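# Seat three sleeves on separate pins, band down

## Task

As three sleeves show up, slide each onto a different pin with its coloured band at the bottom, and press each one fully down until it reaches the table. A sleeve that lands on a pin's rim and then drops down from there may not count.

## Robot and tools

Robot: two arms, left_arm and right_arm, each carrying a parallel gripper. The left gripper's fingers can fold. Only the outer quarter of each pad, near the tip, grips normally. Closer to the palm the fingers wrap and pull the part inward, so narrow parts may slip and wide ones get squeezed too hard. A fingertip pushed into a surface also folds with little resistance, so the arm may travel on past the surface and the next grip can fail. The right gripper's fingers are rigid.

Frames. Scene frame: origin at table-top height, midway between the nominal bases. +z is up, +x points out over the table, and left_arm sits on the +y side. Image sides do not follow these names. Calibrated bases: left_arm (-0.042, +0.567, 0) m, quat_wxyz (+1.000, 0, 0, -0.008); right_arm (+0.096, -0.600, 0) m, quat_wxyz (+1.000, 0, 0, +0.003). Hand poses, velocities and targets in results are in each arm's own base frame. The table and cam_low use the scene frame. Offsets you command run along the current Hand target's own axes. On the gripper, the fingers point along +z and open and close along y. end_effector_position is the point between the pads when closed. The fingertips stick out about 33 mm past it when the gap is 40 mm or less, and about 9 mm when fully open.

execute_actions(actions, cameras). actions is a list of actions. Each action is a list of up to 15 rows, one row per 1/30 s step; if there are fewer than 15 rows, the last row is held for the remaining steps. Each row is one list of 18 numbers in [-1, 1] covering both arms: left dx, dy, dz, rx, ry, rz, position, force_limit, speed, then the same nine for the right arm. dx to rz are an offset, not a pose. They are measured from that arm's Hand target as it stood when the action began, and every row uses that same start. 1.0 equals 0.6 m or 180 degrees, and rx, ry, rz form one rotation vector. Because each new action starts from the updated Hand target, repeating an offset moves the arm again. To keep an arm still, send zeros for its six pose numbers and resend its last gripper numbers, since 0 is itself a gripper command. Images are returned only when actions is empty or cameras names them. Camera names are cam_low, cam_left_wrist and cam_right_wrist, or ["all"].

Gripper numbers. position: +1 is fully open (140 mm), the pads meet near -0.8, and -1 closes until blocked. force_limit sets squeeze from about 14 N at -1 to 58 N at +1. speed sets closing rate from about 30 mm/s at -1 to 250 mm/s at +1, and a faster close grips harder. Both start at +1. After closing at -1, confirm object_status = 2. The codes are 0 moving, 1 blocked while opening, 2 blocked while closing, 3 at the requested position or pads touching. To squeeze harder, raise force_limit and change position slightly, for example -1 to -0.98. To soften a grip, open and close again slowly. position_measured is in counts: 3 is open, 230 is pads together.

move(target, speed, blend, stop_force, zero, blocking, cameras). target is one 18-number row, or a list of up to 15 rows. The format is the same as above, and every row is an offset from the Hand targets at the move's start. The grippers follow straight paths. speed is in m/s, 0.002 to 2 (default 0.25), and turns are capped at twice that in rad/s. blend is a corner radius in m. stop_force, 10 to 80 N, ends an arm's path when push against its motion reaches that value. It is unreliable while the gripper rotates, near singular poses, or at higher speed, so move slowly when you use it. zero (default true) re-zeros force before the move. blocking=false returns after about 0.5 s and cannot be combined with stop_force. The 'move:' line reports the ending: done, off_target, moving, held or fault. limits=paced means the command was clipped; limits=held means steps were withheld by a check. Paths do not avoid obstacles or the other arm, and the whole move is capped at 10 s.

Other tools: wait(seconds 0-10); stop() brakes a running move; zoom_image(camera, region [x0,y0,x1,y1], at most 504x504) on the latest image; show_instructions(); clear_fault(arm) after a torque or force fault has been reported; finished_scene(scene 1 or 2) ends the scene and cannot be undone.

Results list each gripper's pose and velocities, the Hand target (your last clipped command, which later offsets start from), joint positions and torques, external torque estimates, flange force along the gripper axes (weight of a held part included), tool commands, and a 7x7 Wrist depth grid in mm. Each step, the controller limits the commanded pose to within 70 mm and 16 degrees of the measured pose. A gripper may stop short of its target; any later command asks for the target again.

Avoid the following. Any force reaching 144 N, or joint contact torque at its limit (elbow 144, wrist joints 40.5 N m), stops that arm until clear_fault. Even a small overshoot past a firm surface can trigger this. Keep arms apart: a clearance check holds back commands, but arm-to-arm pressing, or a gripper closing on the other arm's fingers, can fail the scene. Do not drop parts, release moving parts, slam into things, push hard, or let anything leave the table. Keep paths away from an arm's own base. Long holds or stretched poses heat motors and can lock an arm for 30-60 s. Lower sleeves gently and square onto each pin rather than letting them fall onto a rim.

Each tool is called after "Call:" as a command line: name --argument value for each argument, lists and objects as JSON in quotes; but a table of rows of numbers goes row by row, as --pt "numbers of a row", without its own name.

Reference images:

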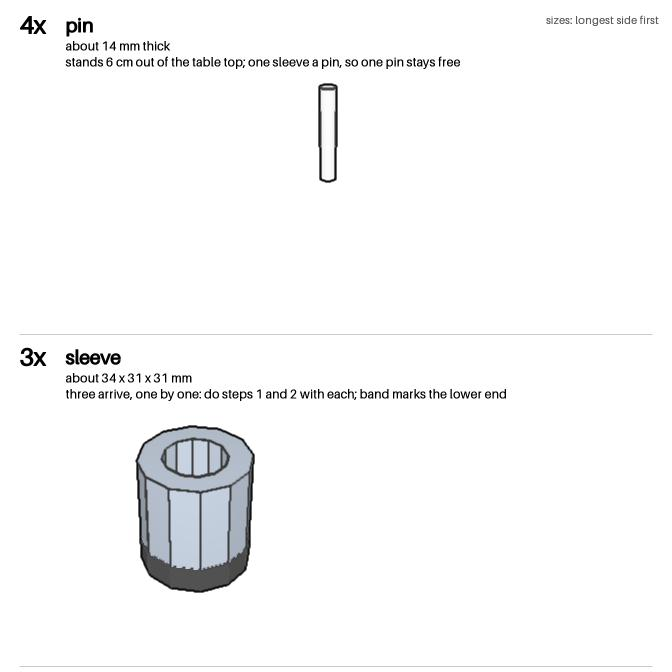

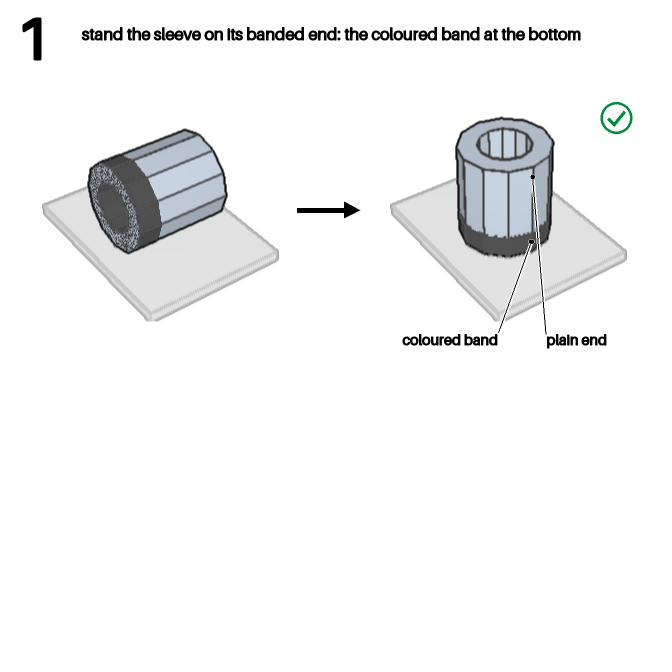

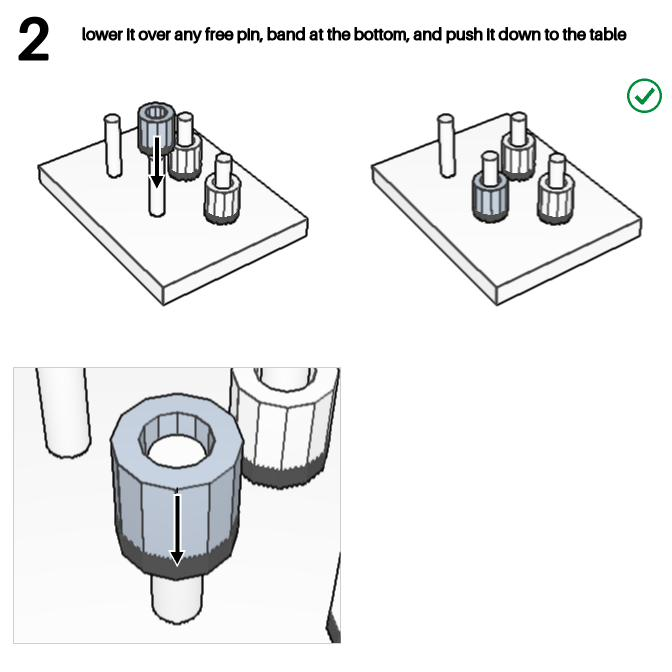

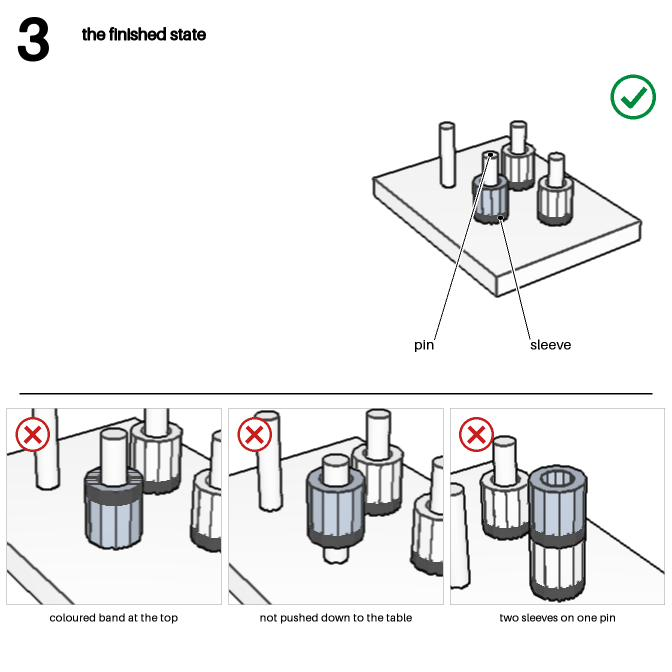

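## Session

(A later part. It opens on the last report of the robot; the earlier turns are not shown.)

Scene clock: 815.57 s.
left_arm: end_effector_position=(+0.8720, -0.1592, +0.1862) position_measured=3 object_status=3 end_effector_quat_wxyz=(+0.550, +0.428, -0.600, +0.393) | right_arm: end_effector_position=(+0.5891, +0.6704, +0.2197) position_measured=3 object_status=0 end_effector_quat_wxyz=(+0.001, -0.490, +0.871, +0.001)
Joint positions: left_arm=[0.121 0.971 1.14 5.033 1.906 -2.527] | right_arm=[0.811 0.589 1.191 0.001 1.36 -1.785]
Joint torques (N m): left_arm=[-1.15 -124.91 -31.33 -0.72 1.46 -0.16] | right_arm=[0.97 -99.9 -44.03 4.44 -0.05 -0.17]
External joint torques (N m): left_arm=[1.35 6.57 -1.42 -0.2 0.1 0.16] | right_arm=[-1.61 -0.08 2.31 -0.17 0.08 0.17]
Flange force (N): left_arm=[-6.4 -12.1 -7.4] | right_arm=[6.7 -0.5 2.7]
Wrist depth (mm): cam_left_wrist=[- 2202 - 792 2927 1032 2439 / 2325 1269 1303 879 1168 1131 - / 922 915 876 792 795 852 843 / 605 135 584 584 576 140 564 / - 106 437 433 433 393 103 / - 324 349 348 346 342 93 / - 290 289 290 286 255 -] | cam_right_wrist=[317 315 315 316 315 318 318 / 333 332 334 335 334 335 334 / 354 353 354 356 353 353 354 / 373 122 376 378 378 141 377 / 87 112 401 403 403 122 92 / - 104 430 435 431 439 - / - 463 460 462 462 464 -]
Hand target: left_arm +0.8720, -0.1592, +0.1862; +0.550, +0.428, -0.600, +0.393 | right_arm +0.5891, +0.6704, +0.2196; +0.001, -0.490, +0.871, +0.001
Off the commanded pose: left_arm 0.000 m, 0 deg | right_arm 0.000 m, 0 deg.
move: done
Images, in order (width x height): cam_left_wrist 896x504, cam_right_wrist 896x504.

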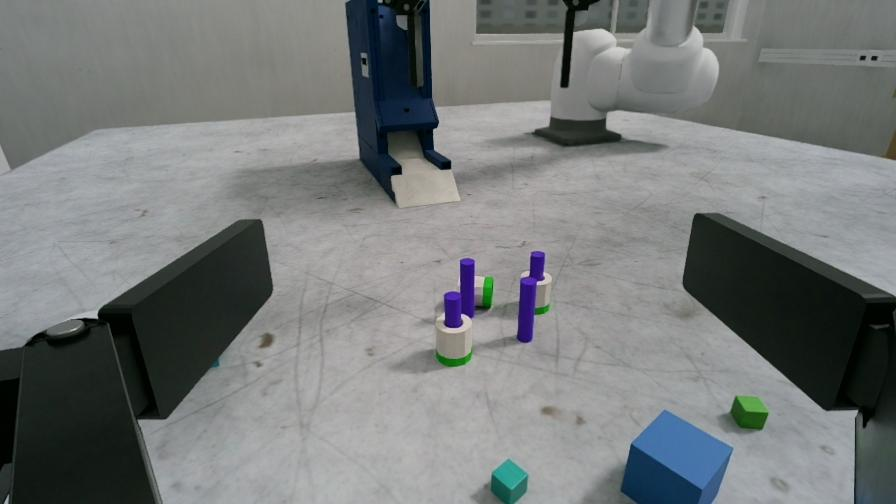

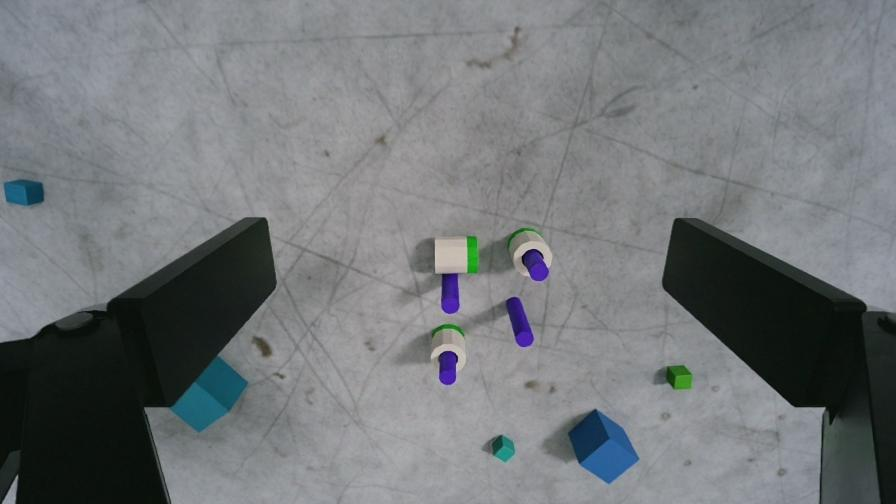

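Call:
move --pt "0 0 0 0 0 0 1 1 1 -0.1268 -0.0012 0.1993 0 0 0 -0.285 0 1" --pt "0 0 0 0 0 0 1 1 1 -0.1268 -0.0012 0.3035 0 0 0 -0.285 0 1" --pt "0 0 0 0 0 0 1 1 1 -0.1268 -0.0012 0.3035 0 0 0 -1 0 -1" --speed '[0.3, 0.1, 0.1]' --blend '[0, 0, 0]' --cameras '["cam_right_wrist", "cam_left_wrist"]'

Call:
zoom_image --camera "cam_right_wrist" --region '[380, 150, 560, 330]'

Scene clock: 871.57 s.
left_arm: end_effector_position=(+0.8720, -0.1592, +0.1862) position_measured=3 object_status=3 end_effector_quat_wxyz=(+0.550, +0.428, -0.600, +0.393) | right_arm: end_effector_position=(+0.6293, +0.7355, +0.0377) position_measured=181 object_status=0 end_effector_quat_wxyz=(+0.001, -0.490, +0.871, +0.001)
Joint positions: left_arm=[0.121 0.971 1.14 5.033 1.906 -2.527] | right_arm=[0.827 0.809 1.147 0.001 1.183 -1.769]
Joint torques (N m): left_arm=[-1.14 -125.33 -31.19 -0.71 1.46 -0.21] | right_arm=[1.57 -103.07 -35.68 4.41 -0.75 0]
External joint torques (N m): left_arm=[0.9 7.38 -1.45 -0.23 0.1 0.21] | right_arm=[-1.24 -13.29 -4.08 -0.33 0.78 0]
Flange force (N): left_arm=[-7.2 -13.4 -7.6] | right_arm=[8.3 0.1 -12.7]
Wrist depth (mm): cam_left_wrist=[- 2704 813 337 1174 1003 3408 / - - 1289 374 1168 1101 - / 898 925 885 412 870 858 861 / 645 124 588 548 576 140 519 / - 106 437 433 413 389 103 / - 322 350 349 344 342 93 / - 292 289 288 287 249 -] | cam_right_wrist=[152 151 152 152 152 152 152 / 160 160 160 160 160 161 161 / 169 169 169 167 168 170 170 / 179 180 177 147 143 176 180 / 191 187 86 156 87 86 193 / - 65 - 189 - 67 69 / - - - 171 - - -]
Hand target: left_arm +0.8720, -0.1592, +0.1862; +0.550, +0.428, -0.600, +0.393 | right_arm +0.6293, +0.7355, +0.0377; +0.001, -0.490, +0.871, +0.001
Off the commanded pose: left_arm 0.000 m, 0 deg | right_arm 0.000 m, 0 deg.
move: done
Images, in order (width x height): cam_left_wrist 896x504, cam_right_wrist 896x504.

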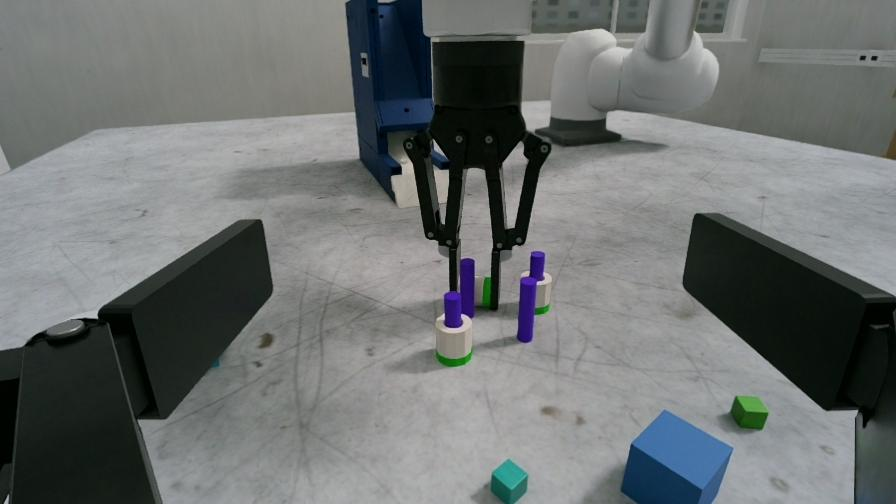

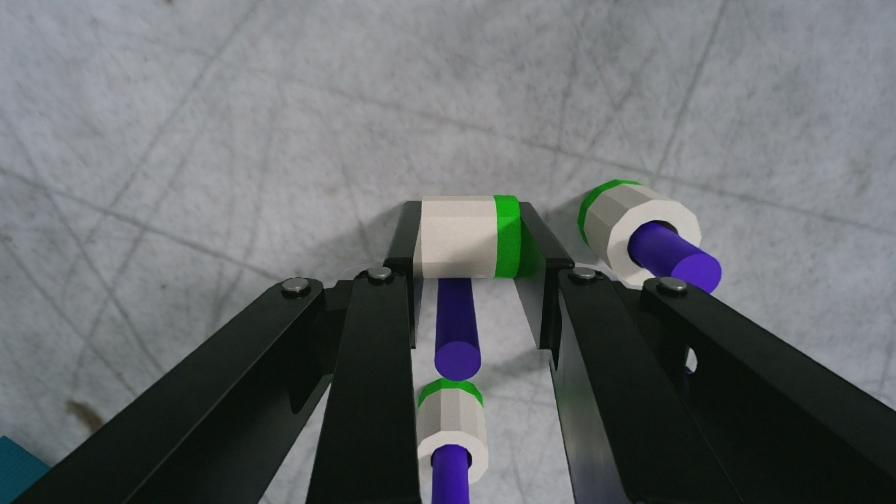

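Scaled by 2.800 from the camera's 896x504 image, which has a finer 1280x720 frame.

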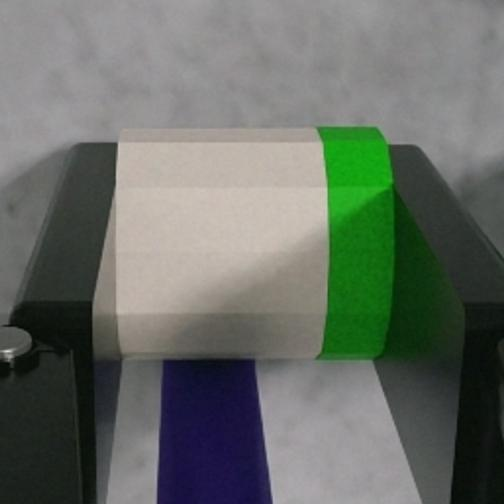

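Call:
move --pt "0 0 0 0 0 0 1 1 1 0 0 -0.1333 0 0 0 -1 0 -1" --pt "0 0 0 0 0 0 1 1 1 0.152 -0.1525 -0.1333 0 0 -0.8408 -1 0 -1" --pt "0 0 0 0 0 0 1 1 1 0.152 -0.1525 -0.0008 0 0 -0.8408 -1 0 -1" --pt "0 0 0 0 0 0 1 1 1 0.152 -0.1525 -0.0008 0 0 -0.8408 -0.285 0 -0.5" --pt "0 0 0 0 0 0 1 1 1 0.152 -0.1525 -0.1 0 0 -0.8408 -0.285 0 -0.5" --pt "0 0 0 0 0 0 1 1 1 0.0937 -0.0457 -0.2705 0 0 0.6594 -0.285 0 -0.5" --speed '[0.2, 0.6, 0.12, 0.1, 0.2, 0.6]' --blend '[0.02, 0.01, 0, 0, 0.02, 0]' --cameras '["cam_right_wrist", "cam_left_wrist"]'

Call:
zoom_image --camera "cam_right_wrist" --region '[410, 220, 510, 310]'

Scene clock: 917.70 s.
left_arm: end_effector_position=(+0.8720, -0.1592, +0.1862) position_measured=3 object_status=3 end_effector_quat_wxyz=(+0.550, +0.428, -0.600, +0.393) | right_arm: end_effector_position=(+0.6234, +0.6729, +0.1999) position_measured=165 object_status=3 end_effector_quat_wxyz=(+0.000, +0.500, +0.866, +0.001)
Joint positions: left_arm=[0.121 0.971 1.14 5.033 1.906 -2.527] | right_arm=[0.786 0.638 1.145 0.001 1.356 -6.022]
Joint torques (N m): left_arm=[-1.08 -125.24 -31.32 -0.76 1.46 -0.17] | right_arm=[1.51 -104.67 -43.86 4.47 -0.09 0.06]
External joint torques (N m): left_arm=[0.99 6.58 -1.52 -0.17 0.11 0.17] | right_arm=[-1.71 -0.79 1.75 -0.11 0.07 -0.06]
Flange force (N): left_arm=[-6.4 -12.5 -7.3] | right_arm=[-3.8 -5.6 1.7]
Wrist depth (mm): cam_left_wrist=[- - - 420 2927 1032 2242 / - 1595 1003 790 1157 1072 3274 / 942 925 808 808 882 858 832 / 605 135 588 581 580 140 565 / - 106 437 438 435 389 103 / - 323 350 344 344 342 93 / - 290 289 290 286 257 -] | cam_right_wrist=[298 297 299 298 295 297 300 / 314 315 316 315 316 317 318 / 336 333 334 332 335 335 335 / 357 354 344 332 172 352 350 / 375 81 81 377 87 84 374 / - 64 - 408 - 62 68 / - 69 - 438 - - -]
Hand target: left_arm +0.8720, -0.1592, +0.1862; +0.550, +0.428, -0.600, +0.393 | right_arm +0.6234, +0.6728, +0.1999; +0.000, +0.500, +0.866, +0.001
Off the commanded pose: left_arm 0.000 m, 0 deg | right_arm 0.000 m, 0 deg.
move: done
Images, in order (width x height): cam_left_wrist 896x504, cam_right_wrist 896x504.

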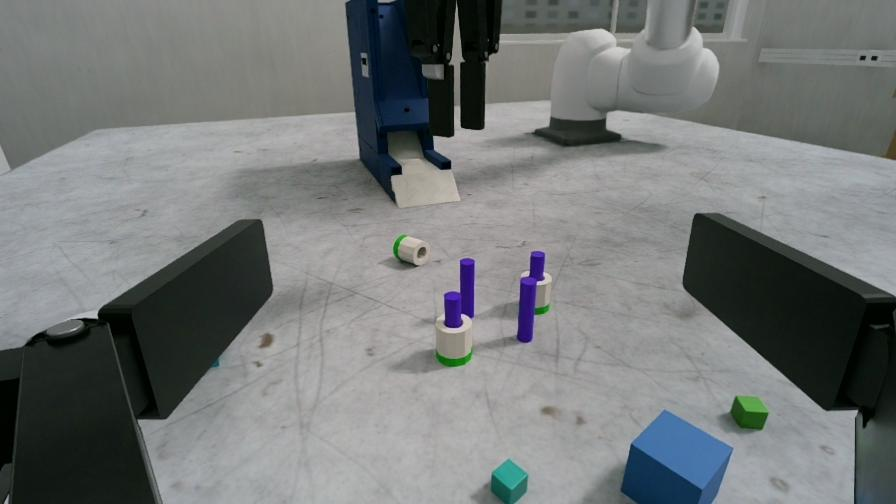

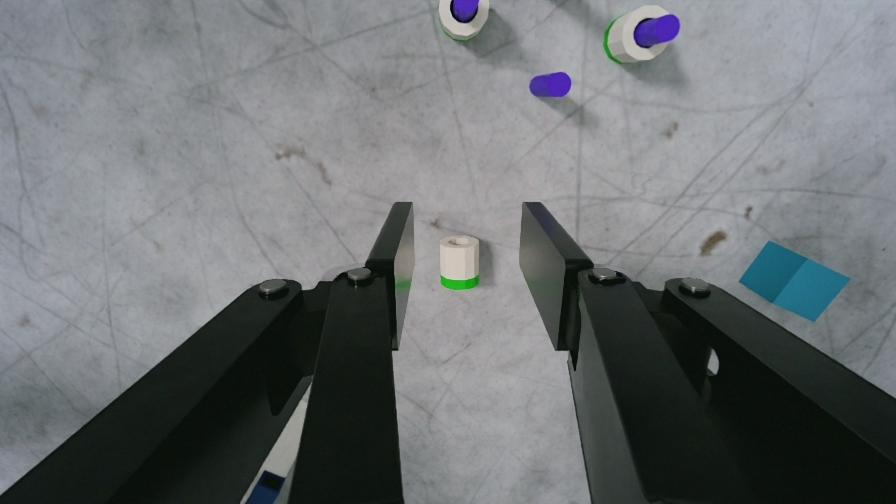

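Scaled by 5.040 from the camera's 896x504 image, which has a finer 1280x720 frame.

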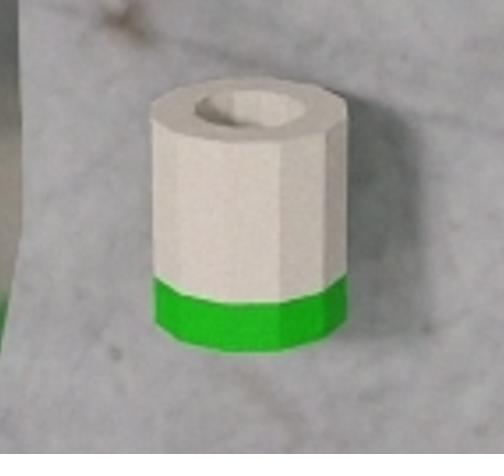

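Call:
move --pt "0 0 0 0 0 0 1 1 1 -0.048 0.0013 0.1837 -0.0011 -0.1667 -0.004 -0.15 0 0" --pt "0 0 0 0 0 0 1 1 1 -0.098 0.002 0.2703 -0.0011 -0.1667 -0.004 -0.15 0 0" --pt "0 0 0 0 0 0 1 1 1 -0.098 0.002 0.2703 -0.0011 -0.1667 -0.004 -1 0 -1" --speed '[0.3, 0.12, 0.1]' --blend '[0.01, 0, 0]' --cameras '["cam_right_wrist"]'

Call:
move --pt "0 0 0 0 0 0 1 1 1 -0.0667 0 -0.1155 0 0 0 -1 0 -1" --pt "0 0 0 0 0 0 1 1 1 -0.0003 0.0962 -0.1735 -0.0012 0.5 0.0044 -1 0 -1" --pt "0 0 0 0 0 0 1 1 1 0.0567 0.0962 -0.0748 -0.0012 0.5 0.0044 -1 0 -1" --speed '[0.15, 0.4, 0.15]' --blend '[0.02, 0.01, 0]' --cameras '["cam_right_wrist", "cam_left_wrist"]'

Call:
zoom_image --camera "cam_right_wrist" --region '[380, 100, 560, 240]'

Call:
zoom_image --camera "cam_left_wrist" --region '[380, 210, 520, 370]'

Scene clock: 959.83 s.
left_arm: end_effector_position=(+0.8720, -0.1592, +0.1862) position_measured=3 object_status=3 end_effector_quat_wxyz=(+0.550, +0.428, -0.600, +0.393) | right_arm: end_effector_position=(+0.6540, +0.6229, +0.0376) position_measured=187 object_status=0 end_effector_quat_wxyz=(+0.225, +0.477, +0.840, -0.127)
Joint positions: left_arm=[0.121 0.971 1.14 5.033 1.906 -2.527] | right_arm=[0.895 0.819 1.216 -0.502 1.336 -5.748]
Joint torques (N m): left_arm=[-1.38 -125.05 -31.24 -0.77 1.47 -0.16] | right_arm=[-6.06 -101.45 -33.63 1.89 -0.49 -0.14]
External joint torques (N m): left_arm=[1.73 5.65 -1.81 -0.15 0.11 0.16] | right_arm=[6.29 -12.56 -3.16 0.41 1.18 0.15]
Flange force (N): left_arm=[-5.6 -11.8 -7.8] | right_arm=[-3.2 -10.6 -12.8]
Wrist depth (mm): cam_left_wrist=[- 3231 867 773 335 309 302 / - 1648 1289 415 1168 1131 326 / 928 928 898 508 867 867 843 / 607 135 590 541 577 140 571 / - 106 - 433 430 388 103 / - 324 348 348 346 340 93 / - 290 291 288 288 256 -] | cam_right_wrist=[122 121 124 124 121 125 122 / 139 139 139 139 139 139 139 / 162 163 163 157 163 163 163 / 195 195 188 151 181 196 196 / 244 223 87 232 87 86 245 / - 65 - 307 - 68 68 / - - - 505 - - -]
Hand target: left_arm +0.8720, -0.1592, +0.1862; +0.550, +0.428, -0.600, +0.393 | right_arm +0.6540, +0.6229, +0.0376; +0.225, +0.477, +0.840, -0.127
Off the commanded pose: left_arm 0.000 m, 0 deg | right_arm 0.000 m, 0 deg.
move: done
Images, in order (width x height): cam_right_wrist 896x504.

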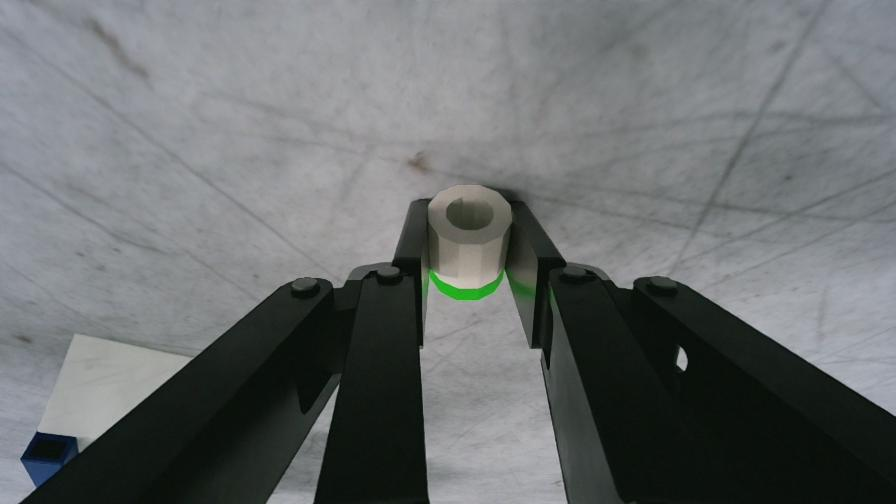

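Scene clock: 963.53 s.
left_arm: end_effector_position=(+0.8720, -0.1592, +0.1862) position_measured=3 object_status=3 end_effector_quat_wxyz=(+0.550, +0.428, -0.600, +0.393) | right_arm: end_effector_position=(+0.6773, +0.6977, +0.0601) position_measured=187 object_status=2 end_effector_quat_wxyz=(-0.390, +0.573, +0.716, +0.082)
Joint positions: left_arm=[0.121 0.971 1.14 5.033 1.906 -2.527] | right_arm=[0.515 0.884 1.168 0.826 1.366 -6.284]
Joint torques (N m): left_arm=[-1.28 -125.2 -31.38 -0.73 1.51 -0.18] | right_arm=[1.61 -120.26 -40.67 4.59 0.71 -0.18]
External joint torques (N m): left_arm=[1.15 6.44 -1.51 -0.2 0.06 0.17] | right_arm=[-2.26 -1.15 1.37 -0.08 0.21 0.16]
Flange force (N): left_arm=[-6.3 -12.2 -7.3] | right_arm=[-3.2 -5.0 -1.6]
Wrist depth (mm): cam_left_wrist=[- 428 466 - 1116 946 - / 2488 1390 451 855 1174 1082 - / 925 922 460 803 849 855 858 / 602 126 548 547 613 140 564 / - 106 438 413 409 393 103 / - 323 349 348 344 342 93 / - 291 290 290 286 256 -] | cam_right_wrist=[479 385 320 273 227 212 190 / 410 339 285 244 213 197 179 / 362 307 263 223 205 186 169 / 323 278 246 151 184 174 160 / 292 265 87 190 87 86 152 / 277 65 - 185 - 68 139 / - - - 174 - - -]
Hand target: left_arm +0.8720, -0.1592, +0.1862; +0.550, +0.428, -0.600, +0.393 | right_arm +0.6770, +0.6970, +0.0596; -0.419, +0.490, +0.741, +0.187
Off the commanded pose: left_arm 0.000 m, 0 deg | right_arm 0.001 m, 26 deg; orientation clipped.
joint sent to its limit (right arm) — joint 6 (wrist roll), lower limit. The joint targets are off in orientation, not in position.
move: off_target (right_arm); limits=paced
Images, in order (width x height): cam_left_wrist 896x504, cam_right_wrist 896x504.

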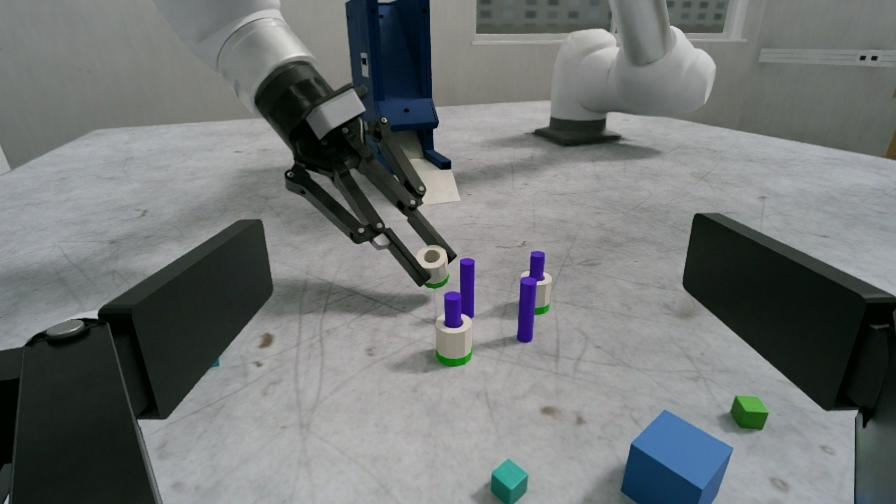

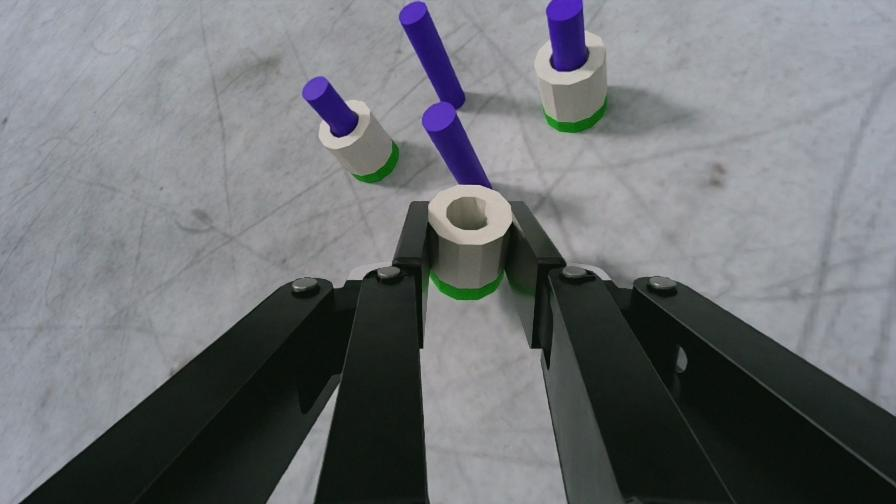

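Scaled by 2.800 from the camera's 896x504 image, which has a finer 1280x720 frame.

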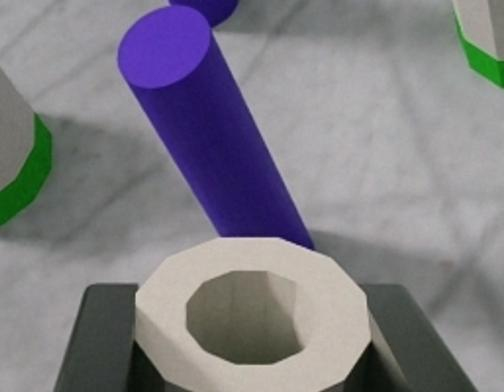

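Scaled by 3.150 from the camera's 896x504 image, which has a finer 1280x720 frame.

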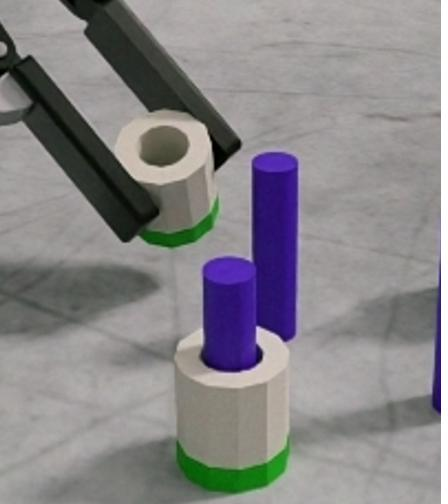

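Call:
move --pt "0 0 0 0 0 0 1 1 1 0.134 -0.0222 -0.0964 0 0 0 -1 0 -1" --pt "0 0 0 0 0 0 1 1 1 0.134 -0.0222 -0.0964 0 0 0.6667 -1 0 -1" --pt "0 0 0 0 0 0 1 1 1 0.134 -0.0222 -0.0964 0 0 -0.6667 -1 0 -1" --pt "0 0 0 0 0 0 1 1 1 0.134 -0.0222 -0.0964 -0.0091 0.0306 -0.0449 -1 0 -1" --pt "0 0 0 0 0 0 1 1 1 0 0 0 -0.0091 0.0306 -0.0449 -1 0 -1" --speed '[0.2, 0.7, 0.7, 0.7, 0.15]' --blend '[0.01, 0.005, 0.005, 0.005, 0]' --cameras '["cam_right_wrist", "cam_left_wrist"]'

Call:
zoom_image --camera "cam_right_wrist" --region '[380, 100, 560, 240]'

Call:
zoom_image --camera "cam_left_wrist" --region '[380, 210, 520, 370]'

Scene clock: 1002.43 s.
left_arm: end_effector_position=(+0.8720, -0.1592, +0.1862) position_measured=3 object_status=3 end_effector_quat_wxyz=(+0.550, +0.428, -0.600, +0.393) | right_arm: end_effector_position=(+0.6770, +0.6970, +0.0598) position_measured=187 object_status=2 end_effector_quat_wxyz=(-0.433, +0.433, +0.750, +0.250)
Joint positions: left_arm=[0.121 0.971 1.14 5.033 1.906 -2.527] | right_arm=[0.462 0.879 1.305 1.099 1.324 -0.57]
Joint torques (N m): left_arm=[-1.33 -125.08 -31.25 -0.76 1.46 -0.19] | right_arm=[1.4 -118.04 -39.51 3.91 1.14 -0.01]
External joint torques (N m): left_arm=[1.59 6.6 -1.52 -0.16 0.11 0.19] | right_arm=[-1.24 -0.27 2.45 -0.27 0.19 0.01]
Flange force (N): left_arm=[-6.5 -12.2 -7.8] | right_arm=[-0.8 -7.1 -1.2]
Wrist depth (mm): cam_left_wrist=[- 467 803 818 2704 3110 - / - 1331 497 1303 1163 961 - / 922 908 494 795 864 846 843 / 600 134 553 540 577 140 560 / - 106 439 440 427 391 103 / - 323 349 350 343 344 93 / - 292 290 288 287 276 -] | cam_right_wrist=[378 379 376 380 350 376 376 / 305 307 295 294 306 304 305 / 255 257 248 256 241 256 255 / 220 221 226 152 215 221 221 / 194 199 87 185 87 86 194 / - 65 - 169 - 68 169 / - - - 156 - - -]
Hand target: left_arm +0.8720, -0.1592, +0.1862; +0.550, +0.428, -0.600, +0.393 | right_arm +0.6770, +0.6970, +0.0596; -0.433, +0.433, +0.750, +0.250
Off the commanded pose: left_arm 0.000 m, 0 deg | right_arm 0.000 m, 0 deg.
move: done; limits=paced
Images, in order (width x height): cam_left_wrist 896x504, cam_right_wrist 896x504.

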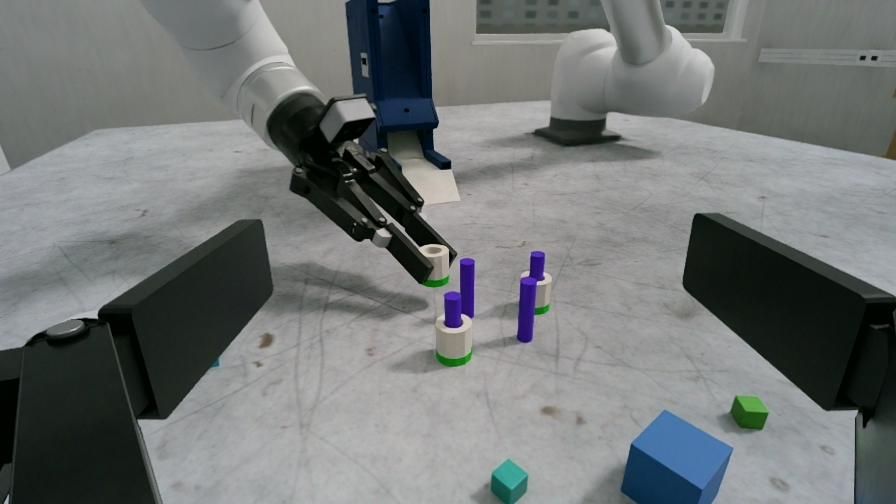

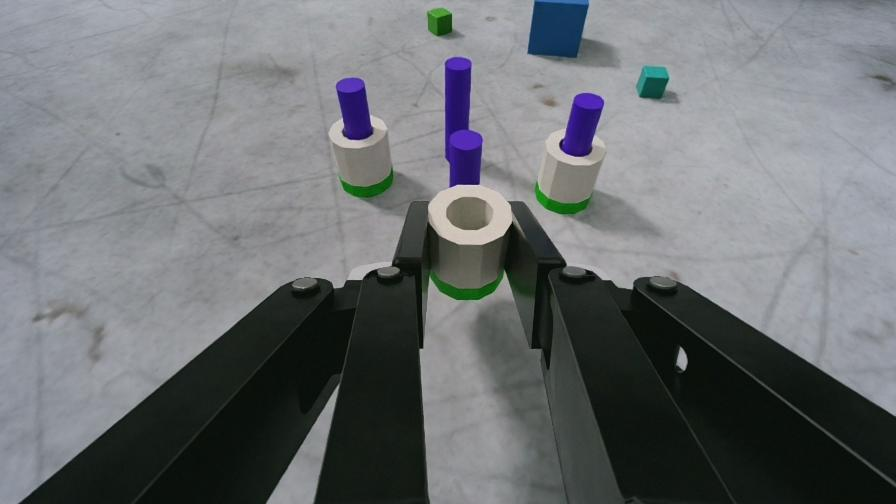

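Scaled by 2.800 from the camera's 896x504 image, which has a finer 1280x720 frame.

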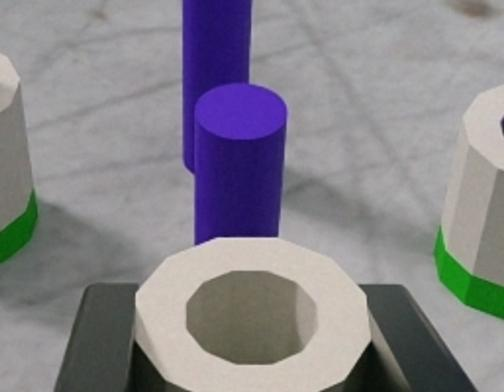

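Scaled by 3.150 from the camera's 896x504 image, which has a finer 1280x720 frame.

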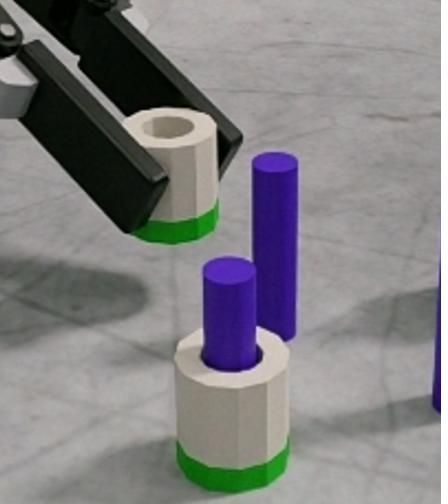

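Call:
move --pt "0 0 0 0 0 0 1 1 1 0.0563 0 -0.0325 0 0 0 -1 0 -1" --pt "0 0 0 0 0 0 1 1 1 0.0925 -0.0005 0.03 0 0 0 -1 0 -1" --speed '[0.15, 0.15]' --cameras '["cam_right_wrist", "cam_left_wrist"]'

Call:
zoom_image --camera "cam_left_wrist" --region '[435, 205, 505, 275]'

Call:
zoom_image --camera "cam_left_wrist" --region '[435, 260, 505, 330]'

Call:
zoom_image --camera "cam_right_wrist" --region '[400, 260, 540, 380]'

Scene clock: 1028.40 s.
left_arm: end_effector_position=(+0.8720, -0.1592, +0.1862) position_measured=3 object_status=3 end_effector_quat_wxyz=(+0.550, +0.428, -0.600, +0.393) | right_arm: end_effector_position=(+0.6551, +0.7343, +0.0987) position_measured=187 object_status=2 end_effector_quat_wxyz=(-0.433, +0.433, +0.750, +0.250)
Joint positions: left_arm=[0.121 0.971 1.14 5.033 1.906 -2.527] | right_arm=[0.509 0.842 1.295 1.11 1.31 -0.509]
Joint torques (N m): left_arm=[-1.26 -125.31 -31.21 -0.71 1.47 -0.15] | right_arm=[1.25 -116.51 -40.32 3.98 1.09 -0.17]
External joint torques (N m): left_arm=[1.31 6.9 -1.57 -0.21 0.09 0.14] | right_arm=[-1.34 -0.8 2.04 -0.24 0.12 0.16]
Flange force (N): left_arm=[-6.7 -13.0 -7.8] | right_arm=[-0.6 -6.5 -1.7]
Wrist depth (mm): cam_left_wrist=[- 496 468 770 1147 946 2592 / - 1375 452 1289 1152 987 - / 873 911 745 462 873 756 787 / 607 135 581 547 619 140 565 / - 106 438 434 434 389 103 / - 324 346 346 333 343 93 / - 289 291 289 288 250 -] | cam_right_wrist=[465 463 461 461 466 464 463 / 378 374 376 375 355 374 374 / 314 314 314 317 315 313 315 / 272 271 271 151 220 271 270 / 240 239 87 202 87 86 236 / - 65 - 208 - 68 207 / - - - 191 - - -]
Hand target: left_arm +0.8720, -0.1592, +0.1862; +0.550, +0.428, -0.600, +0.393 | right_arm +0.6551, +0.7344, +0.0987; -0.433, +0.433, +0.750, +0.250
Off the commanded pose: left_arm 0.000 m, 0 deg | right_arm 0.000 m, 0 deg.
move: done
Images, in order (width x height): cam_left_wrist 896x504, cam_right_wrist 896x504.

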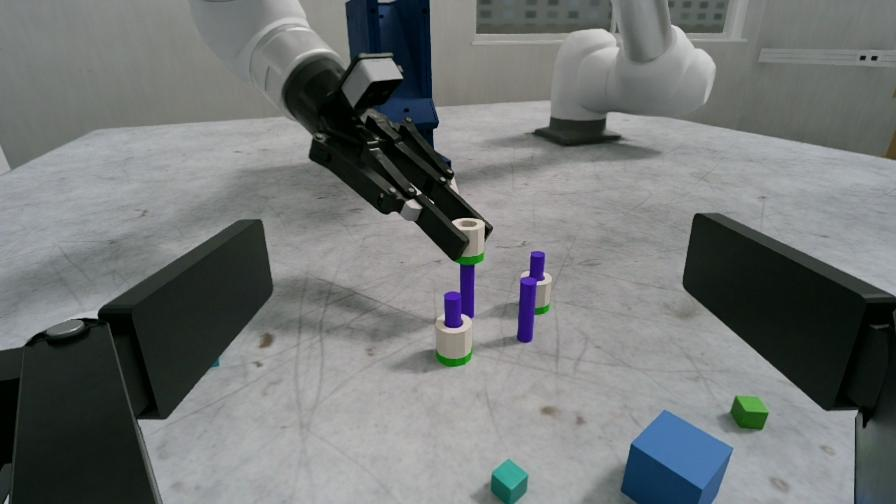

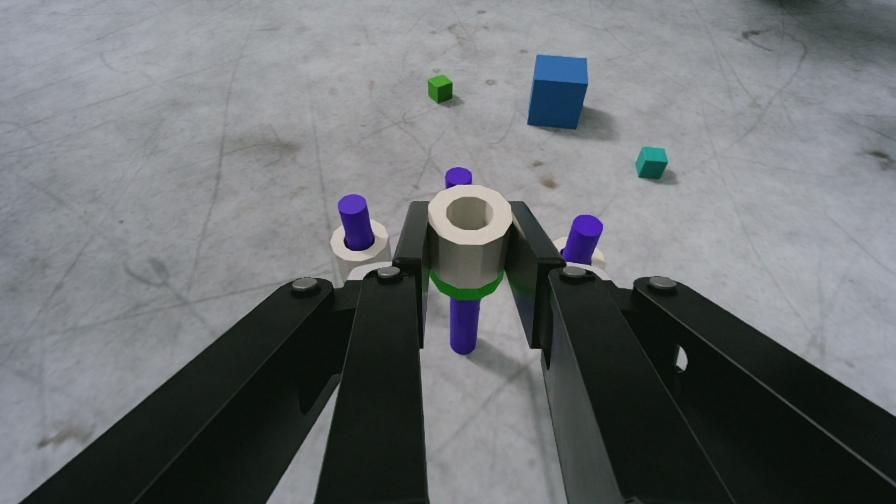

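Scaled by 7.200 from the camera's 896x504 image, which has a finer 1280x720 frame.

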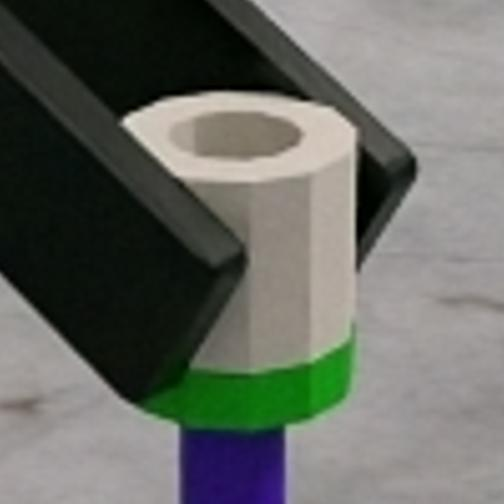

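Scaled by 7.200 from the camera's 896x504 image, which has a finer 1280x720 frame.

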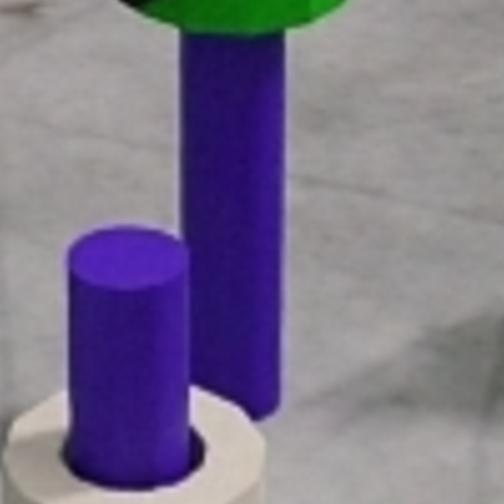

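Scaled by 3.600 from the camera's 896x504 image, which has a finer 1280x720 frame.

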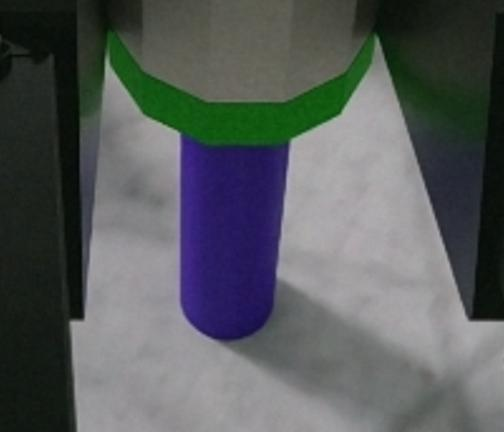

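Call:
move --pt "0 0 0 0 0 0 1 1 1 0 0.0003 0 0 0 0 -1 0 -1" --pt "0 0 0 0 0 0 1 1 1 -0.0967 0.0003 0.0558 0 0 0 -1 0 -1" --speed '[0.03, 0.03]' --stop_force 15 --cameras '["cam_right_wrist", "cam_left_wrist"]'

Call:
zoom_image --camera "cam_left_wrist" --region '[400, 240, 540, 380]'

Scene clock: 1046.77 s.
left_arm: end_effector_position=(+0.8720, -0.1592, +0.1862) position_measured=3 object_status=3 end_effector_quat_wxyz=(+0.550, +0.428, -0.600, +0.393) | right_arm: end_effector_position=(+0.6553, +0.7344, +0.0337) position_measured=187 object_status=2 end_effector_quat_wxyz=(-0.433, +0.433, +0.750, +0.250)
Joint positions: left_arm=[0.121 0.971 1.14 5.033 1.906 -2.527] | right_arm=[0.509 0.905 1.31 1.13 1.277 -0.582]
Joint torques (N m): left_arm=[-1.43 -125.38 -31.17 -0.74 1.41 -0.13] | right_arm=[8.76 -89.76 -29.75 -0.43 -6.32 0.04]
External joint torques (N m): left_arm=[1.27 7 -1.58 -0.19 0.16 0.13] | right_arm=[-8.96 -29.15 -6.49 3.88 7.67 -0.04]
Flange force (N): left_arm=[-6.8 -13.2 -8.0] | right_arm=[21.3 -17.9 -28.3]
Wrist depth (mm): cam_left_wrist=[2091 411 768 838 1106 898 - / 2039 1345 494 1238 1152 1016 - / 935 908 480 795 882 864 849 / 607 134 444 477 575 140 565 / - 106 437 435 431 388 103 / - 325 351 347 344 342 93 / - 290 290 289 287 266 -] | cam_right_wrist=[322 321 323 321 306 321 317 / 260 260 249 250 250 259 259 / 219 217 204 204 177 217 217 / 187 187 193 154 181 186 187 / 168 164 87 161 87 86 164 / - 65 - 144 - 68 68 / - - - 132 - - -]
Hand target: left_arm +0.8720, -0.1592, +0.1862; +0.550, +0.428, -0.600, +0.393 | right_arm +0.6552, +0.7345, +0.0337; -0.433, +0.433, +0.750, +0.250 (not the last commanded pose)
Off the commanded pose: left_arm 0.000 m, 0 deg | right_arm 0.002 m, 0 deg.
move: contact (right_arm); path passed 1 of 2 targets
Images, in order (width x height): cam_left_wrist 896x504, cam_right_wrist 896x504.

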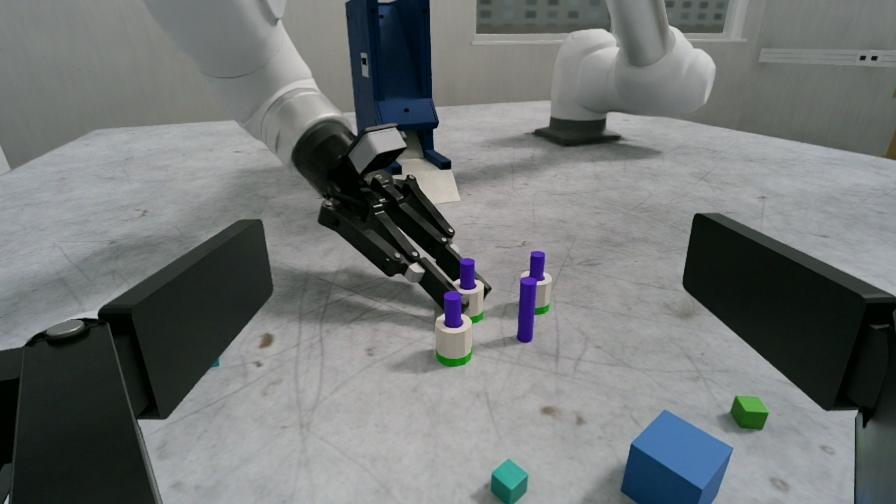

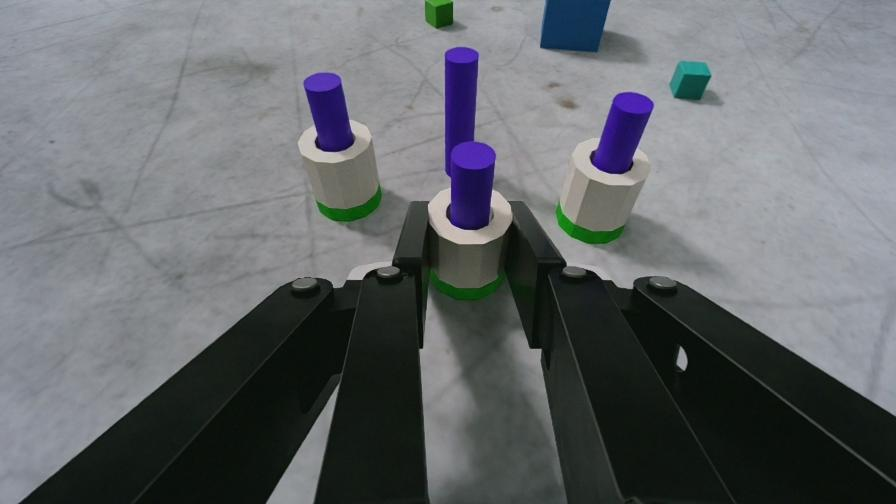

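Scaled by 3.600 from the camera's 896x504 image, which has a finer 1280x720 frame.

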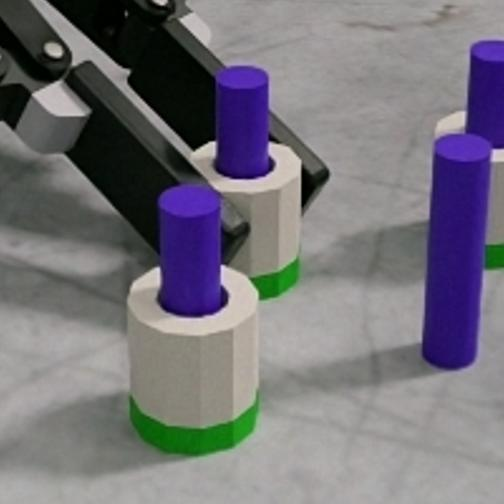

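Call:
move --pt "0 0 0 0 0 0 1 1 1 0.0014 0 -0.0008 0 0 0 -1 0 -1" --pt "0 0 0 0 0 0 1 1 1 0.0014 0 -0.0008 0 0 0 -0.4 0 -1" --pt "0 0 0 0 0 0 1 1 1 0.0014 0 -0.0508 0 0 0 -0.4 0 -1" --pt "0 0 0 0 0 0 1 1 1 0.0591 0 -0.2508 0 0 0 -0.4 0 -1" --speed '[0.05, 0.1, 0.1, 0.25]' --blend '[0, 0, 0.01, 0]' --cameras '["cam_right_wrist", "cam_left_wrist"]'

Call:
zoom_image --camera "cam_left_wrist" --region '[400, 240, 570, 380]'

Scene clock: 1060.00 s.
left_arm: end_effector_position=(+0.8720, -0.1592, +0.1862) position_measured=3 object_status=3 end_effector_quat_wxyz=(+0.550, +0.428, -0.600, +0.393) | right_arm: end_effector_position=(+0.7115, +0.6371, +0.1396) position_measured=179 object_status=3 end_effector_quat_wxyz=(-0.433, +0.433, +0.750, +0.250)
Joint positions: left_arm=[0.121 0.971 1.14 5.033 1.906 -2.527] | right_arm=[0.389 0.814 1.266 1.048 1.429 -0.507]
Joint torques (N m): left_arm=[-1.07 -125.24 -31.2 -0.74 1.46 -0.16] | right_arm=[3 -114.75 -40.27 4.12 1.04 -0.05]
External joint torques (N m): left_arm=[1.21 7.45 -1.36 -0.17 0.09 0.16] | right_arm=[-3.15 -0.78 1.42 -0.07 0.16 0.05]
Flange force (N): left_arm=[-7.3 -13.2 -7.8] | right_arm=[-1.3 -5.5 -2.6]
Wrist depth (mm): cam_left_wrist=[- 517 766 2796 1131 957 - / - 1323 495 1464 1190 1028 - / 922 908 490 790 861 855 855 / 610 135 552 542 573 140 568 / - 106 436 431 430 389 103 / - 324 350 347 344 341 93 / - 290 291 289 287 257 -] | cam_right_wrist=[557 552 555 559 558 561 549 / 451 455 450 450 449 449 449 / 374 379 378 376 375 377 377 / 326 324 325 313 316 324 326 / 284 87 86 278 87 87 284 / - 65 - 248 - 67 65 / - - - 230 - - -]
Hand target: left_arm +0.8720, -0.1592, +0.1862; +0.550, +0.428, -0.600, +0.393 | right_arm +0.7116, +0.6371, +0.1397; -0.433, +0.433, +0.750, +0.250
Off the commanded pose: left_arm 0.000 m, 0 deg | right_arm 0.000 m, 0 deg.
move: done
Images, in order (width x height): cam_left_wrist 896x504, cam_right_wrist 896x504.

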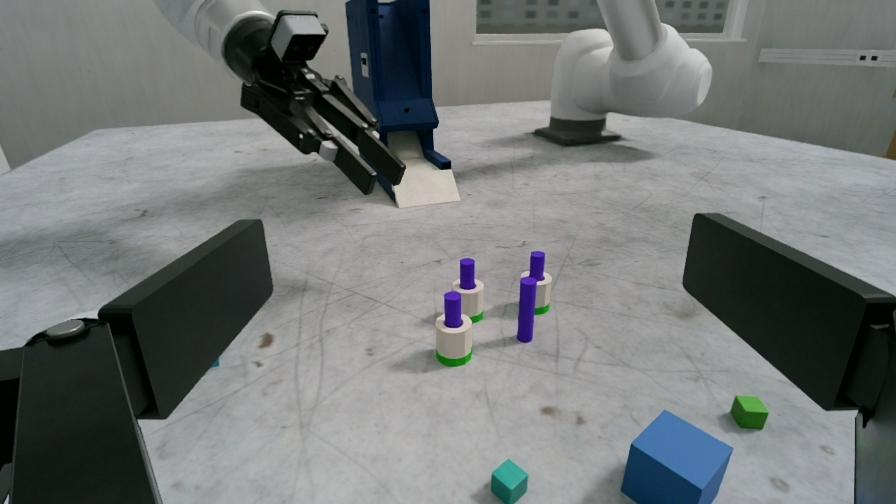

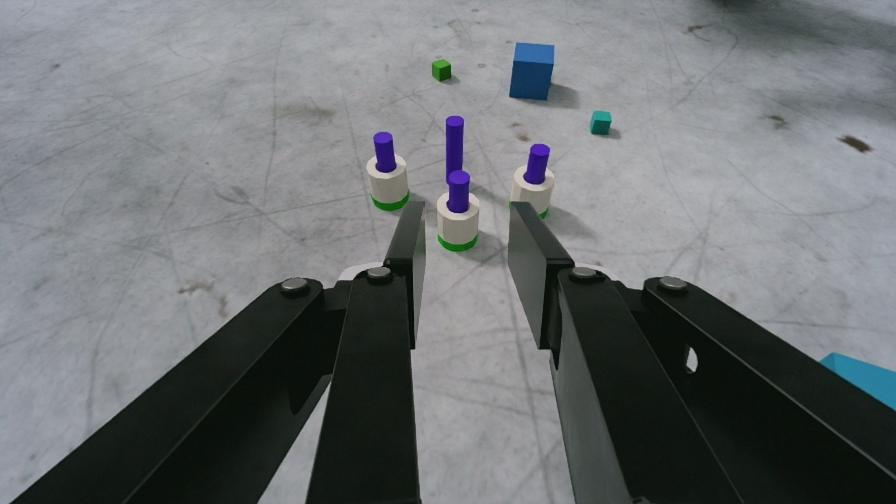

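Scaled by 2.965 from the camera's 896x504 image, which has a finer 1280x720 frame.

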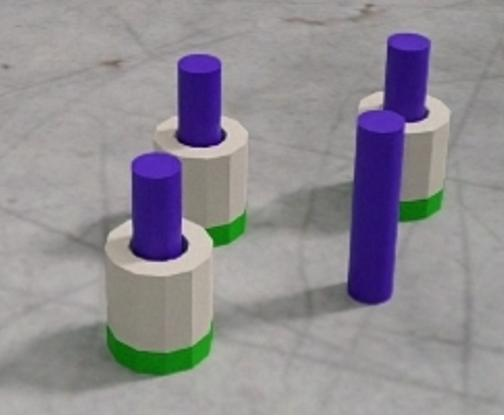

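Call:
finished_scene --scene 1

The scene is finished: the task was done.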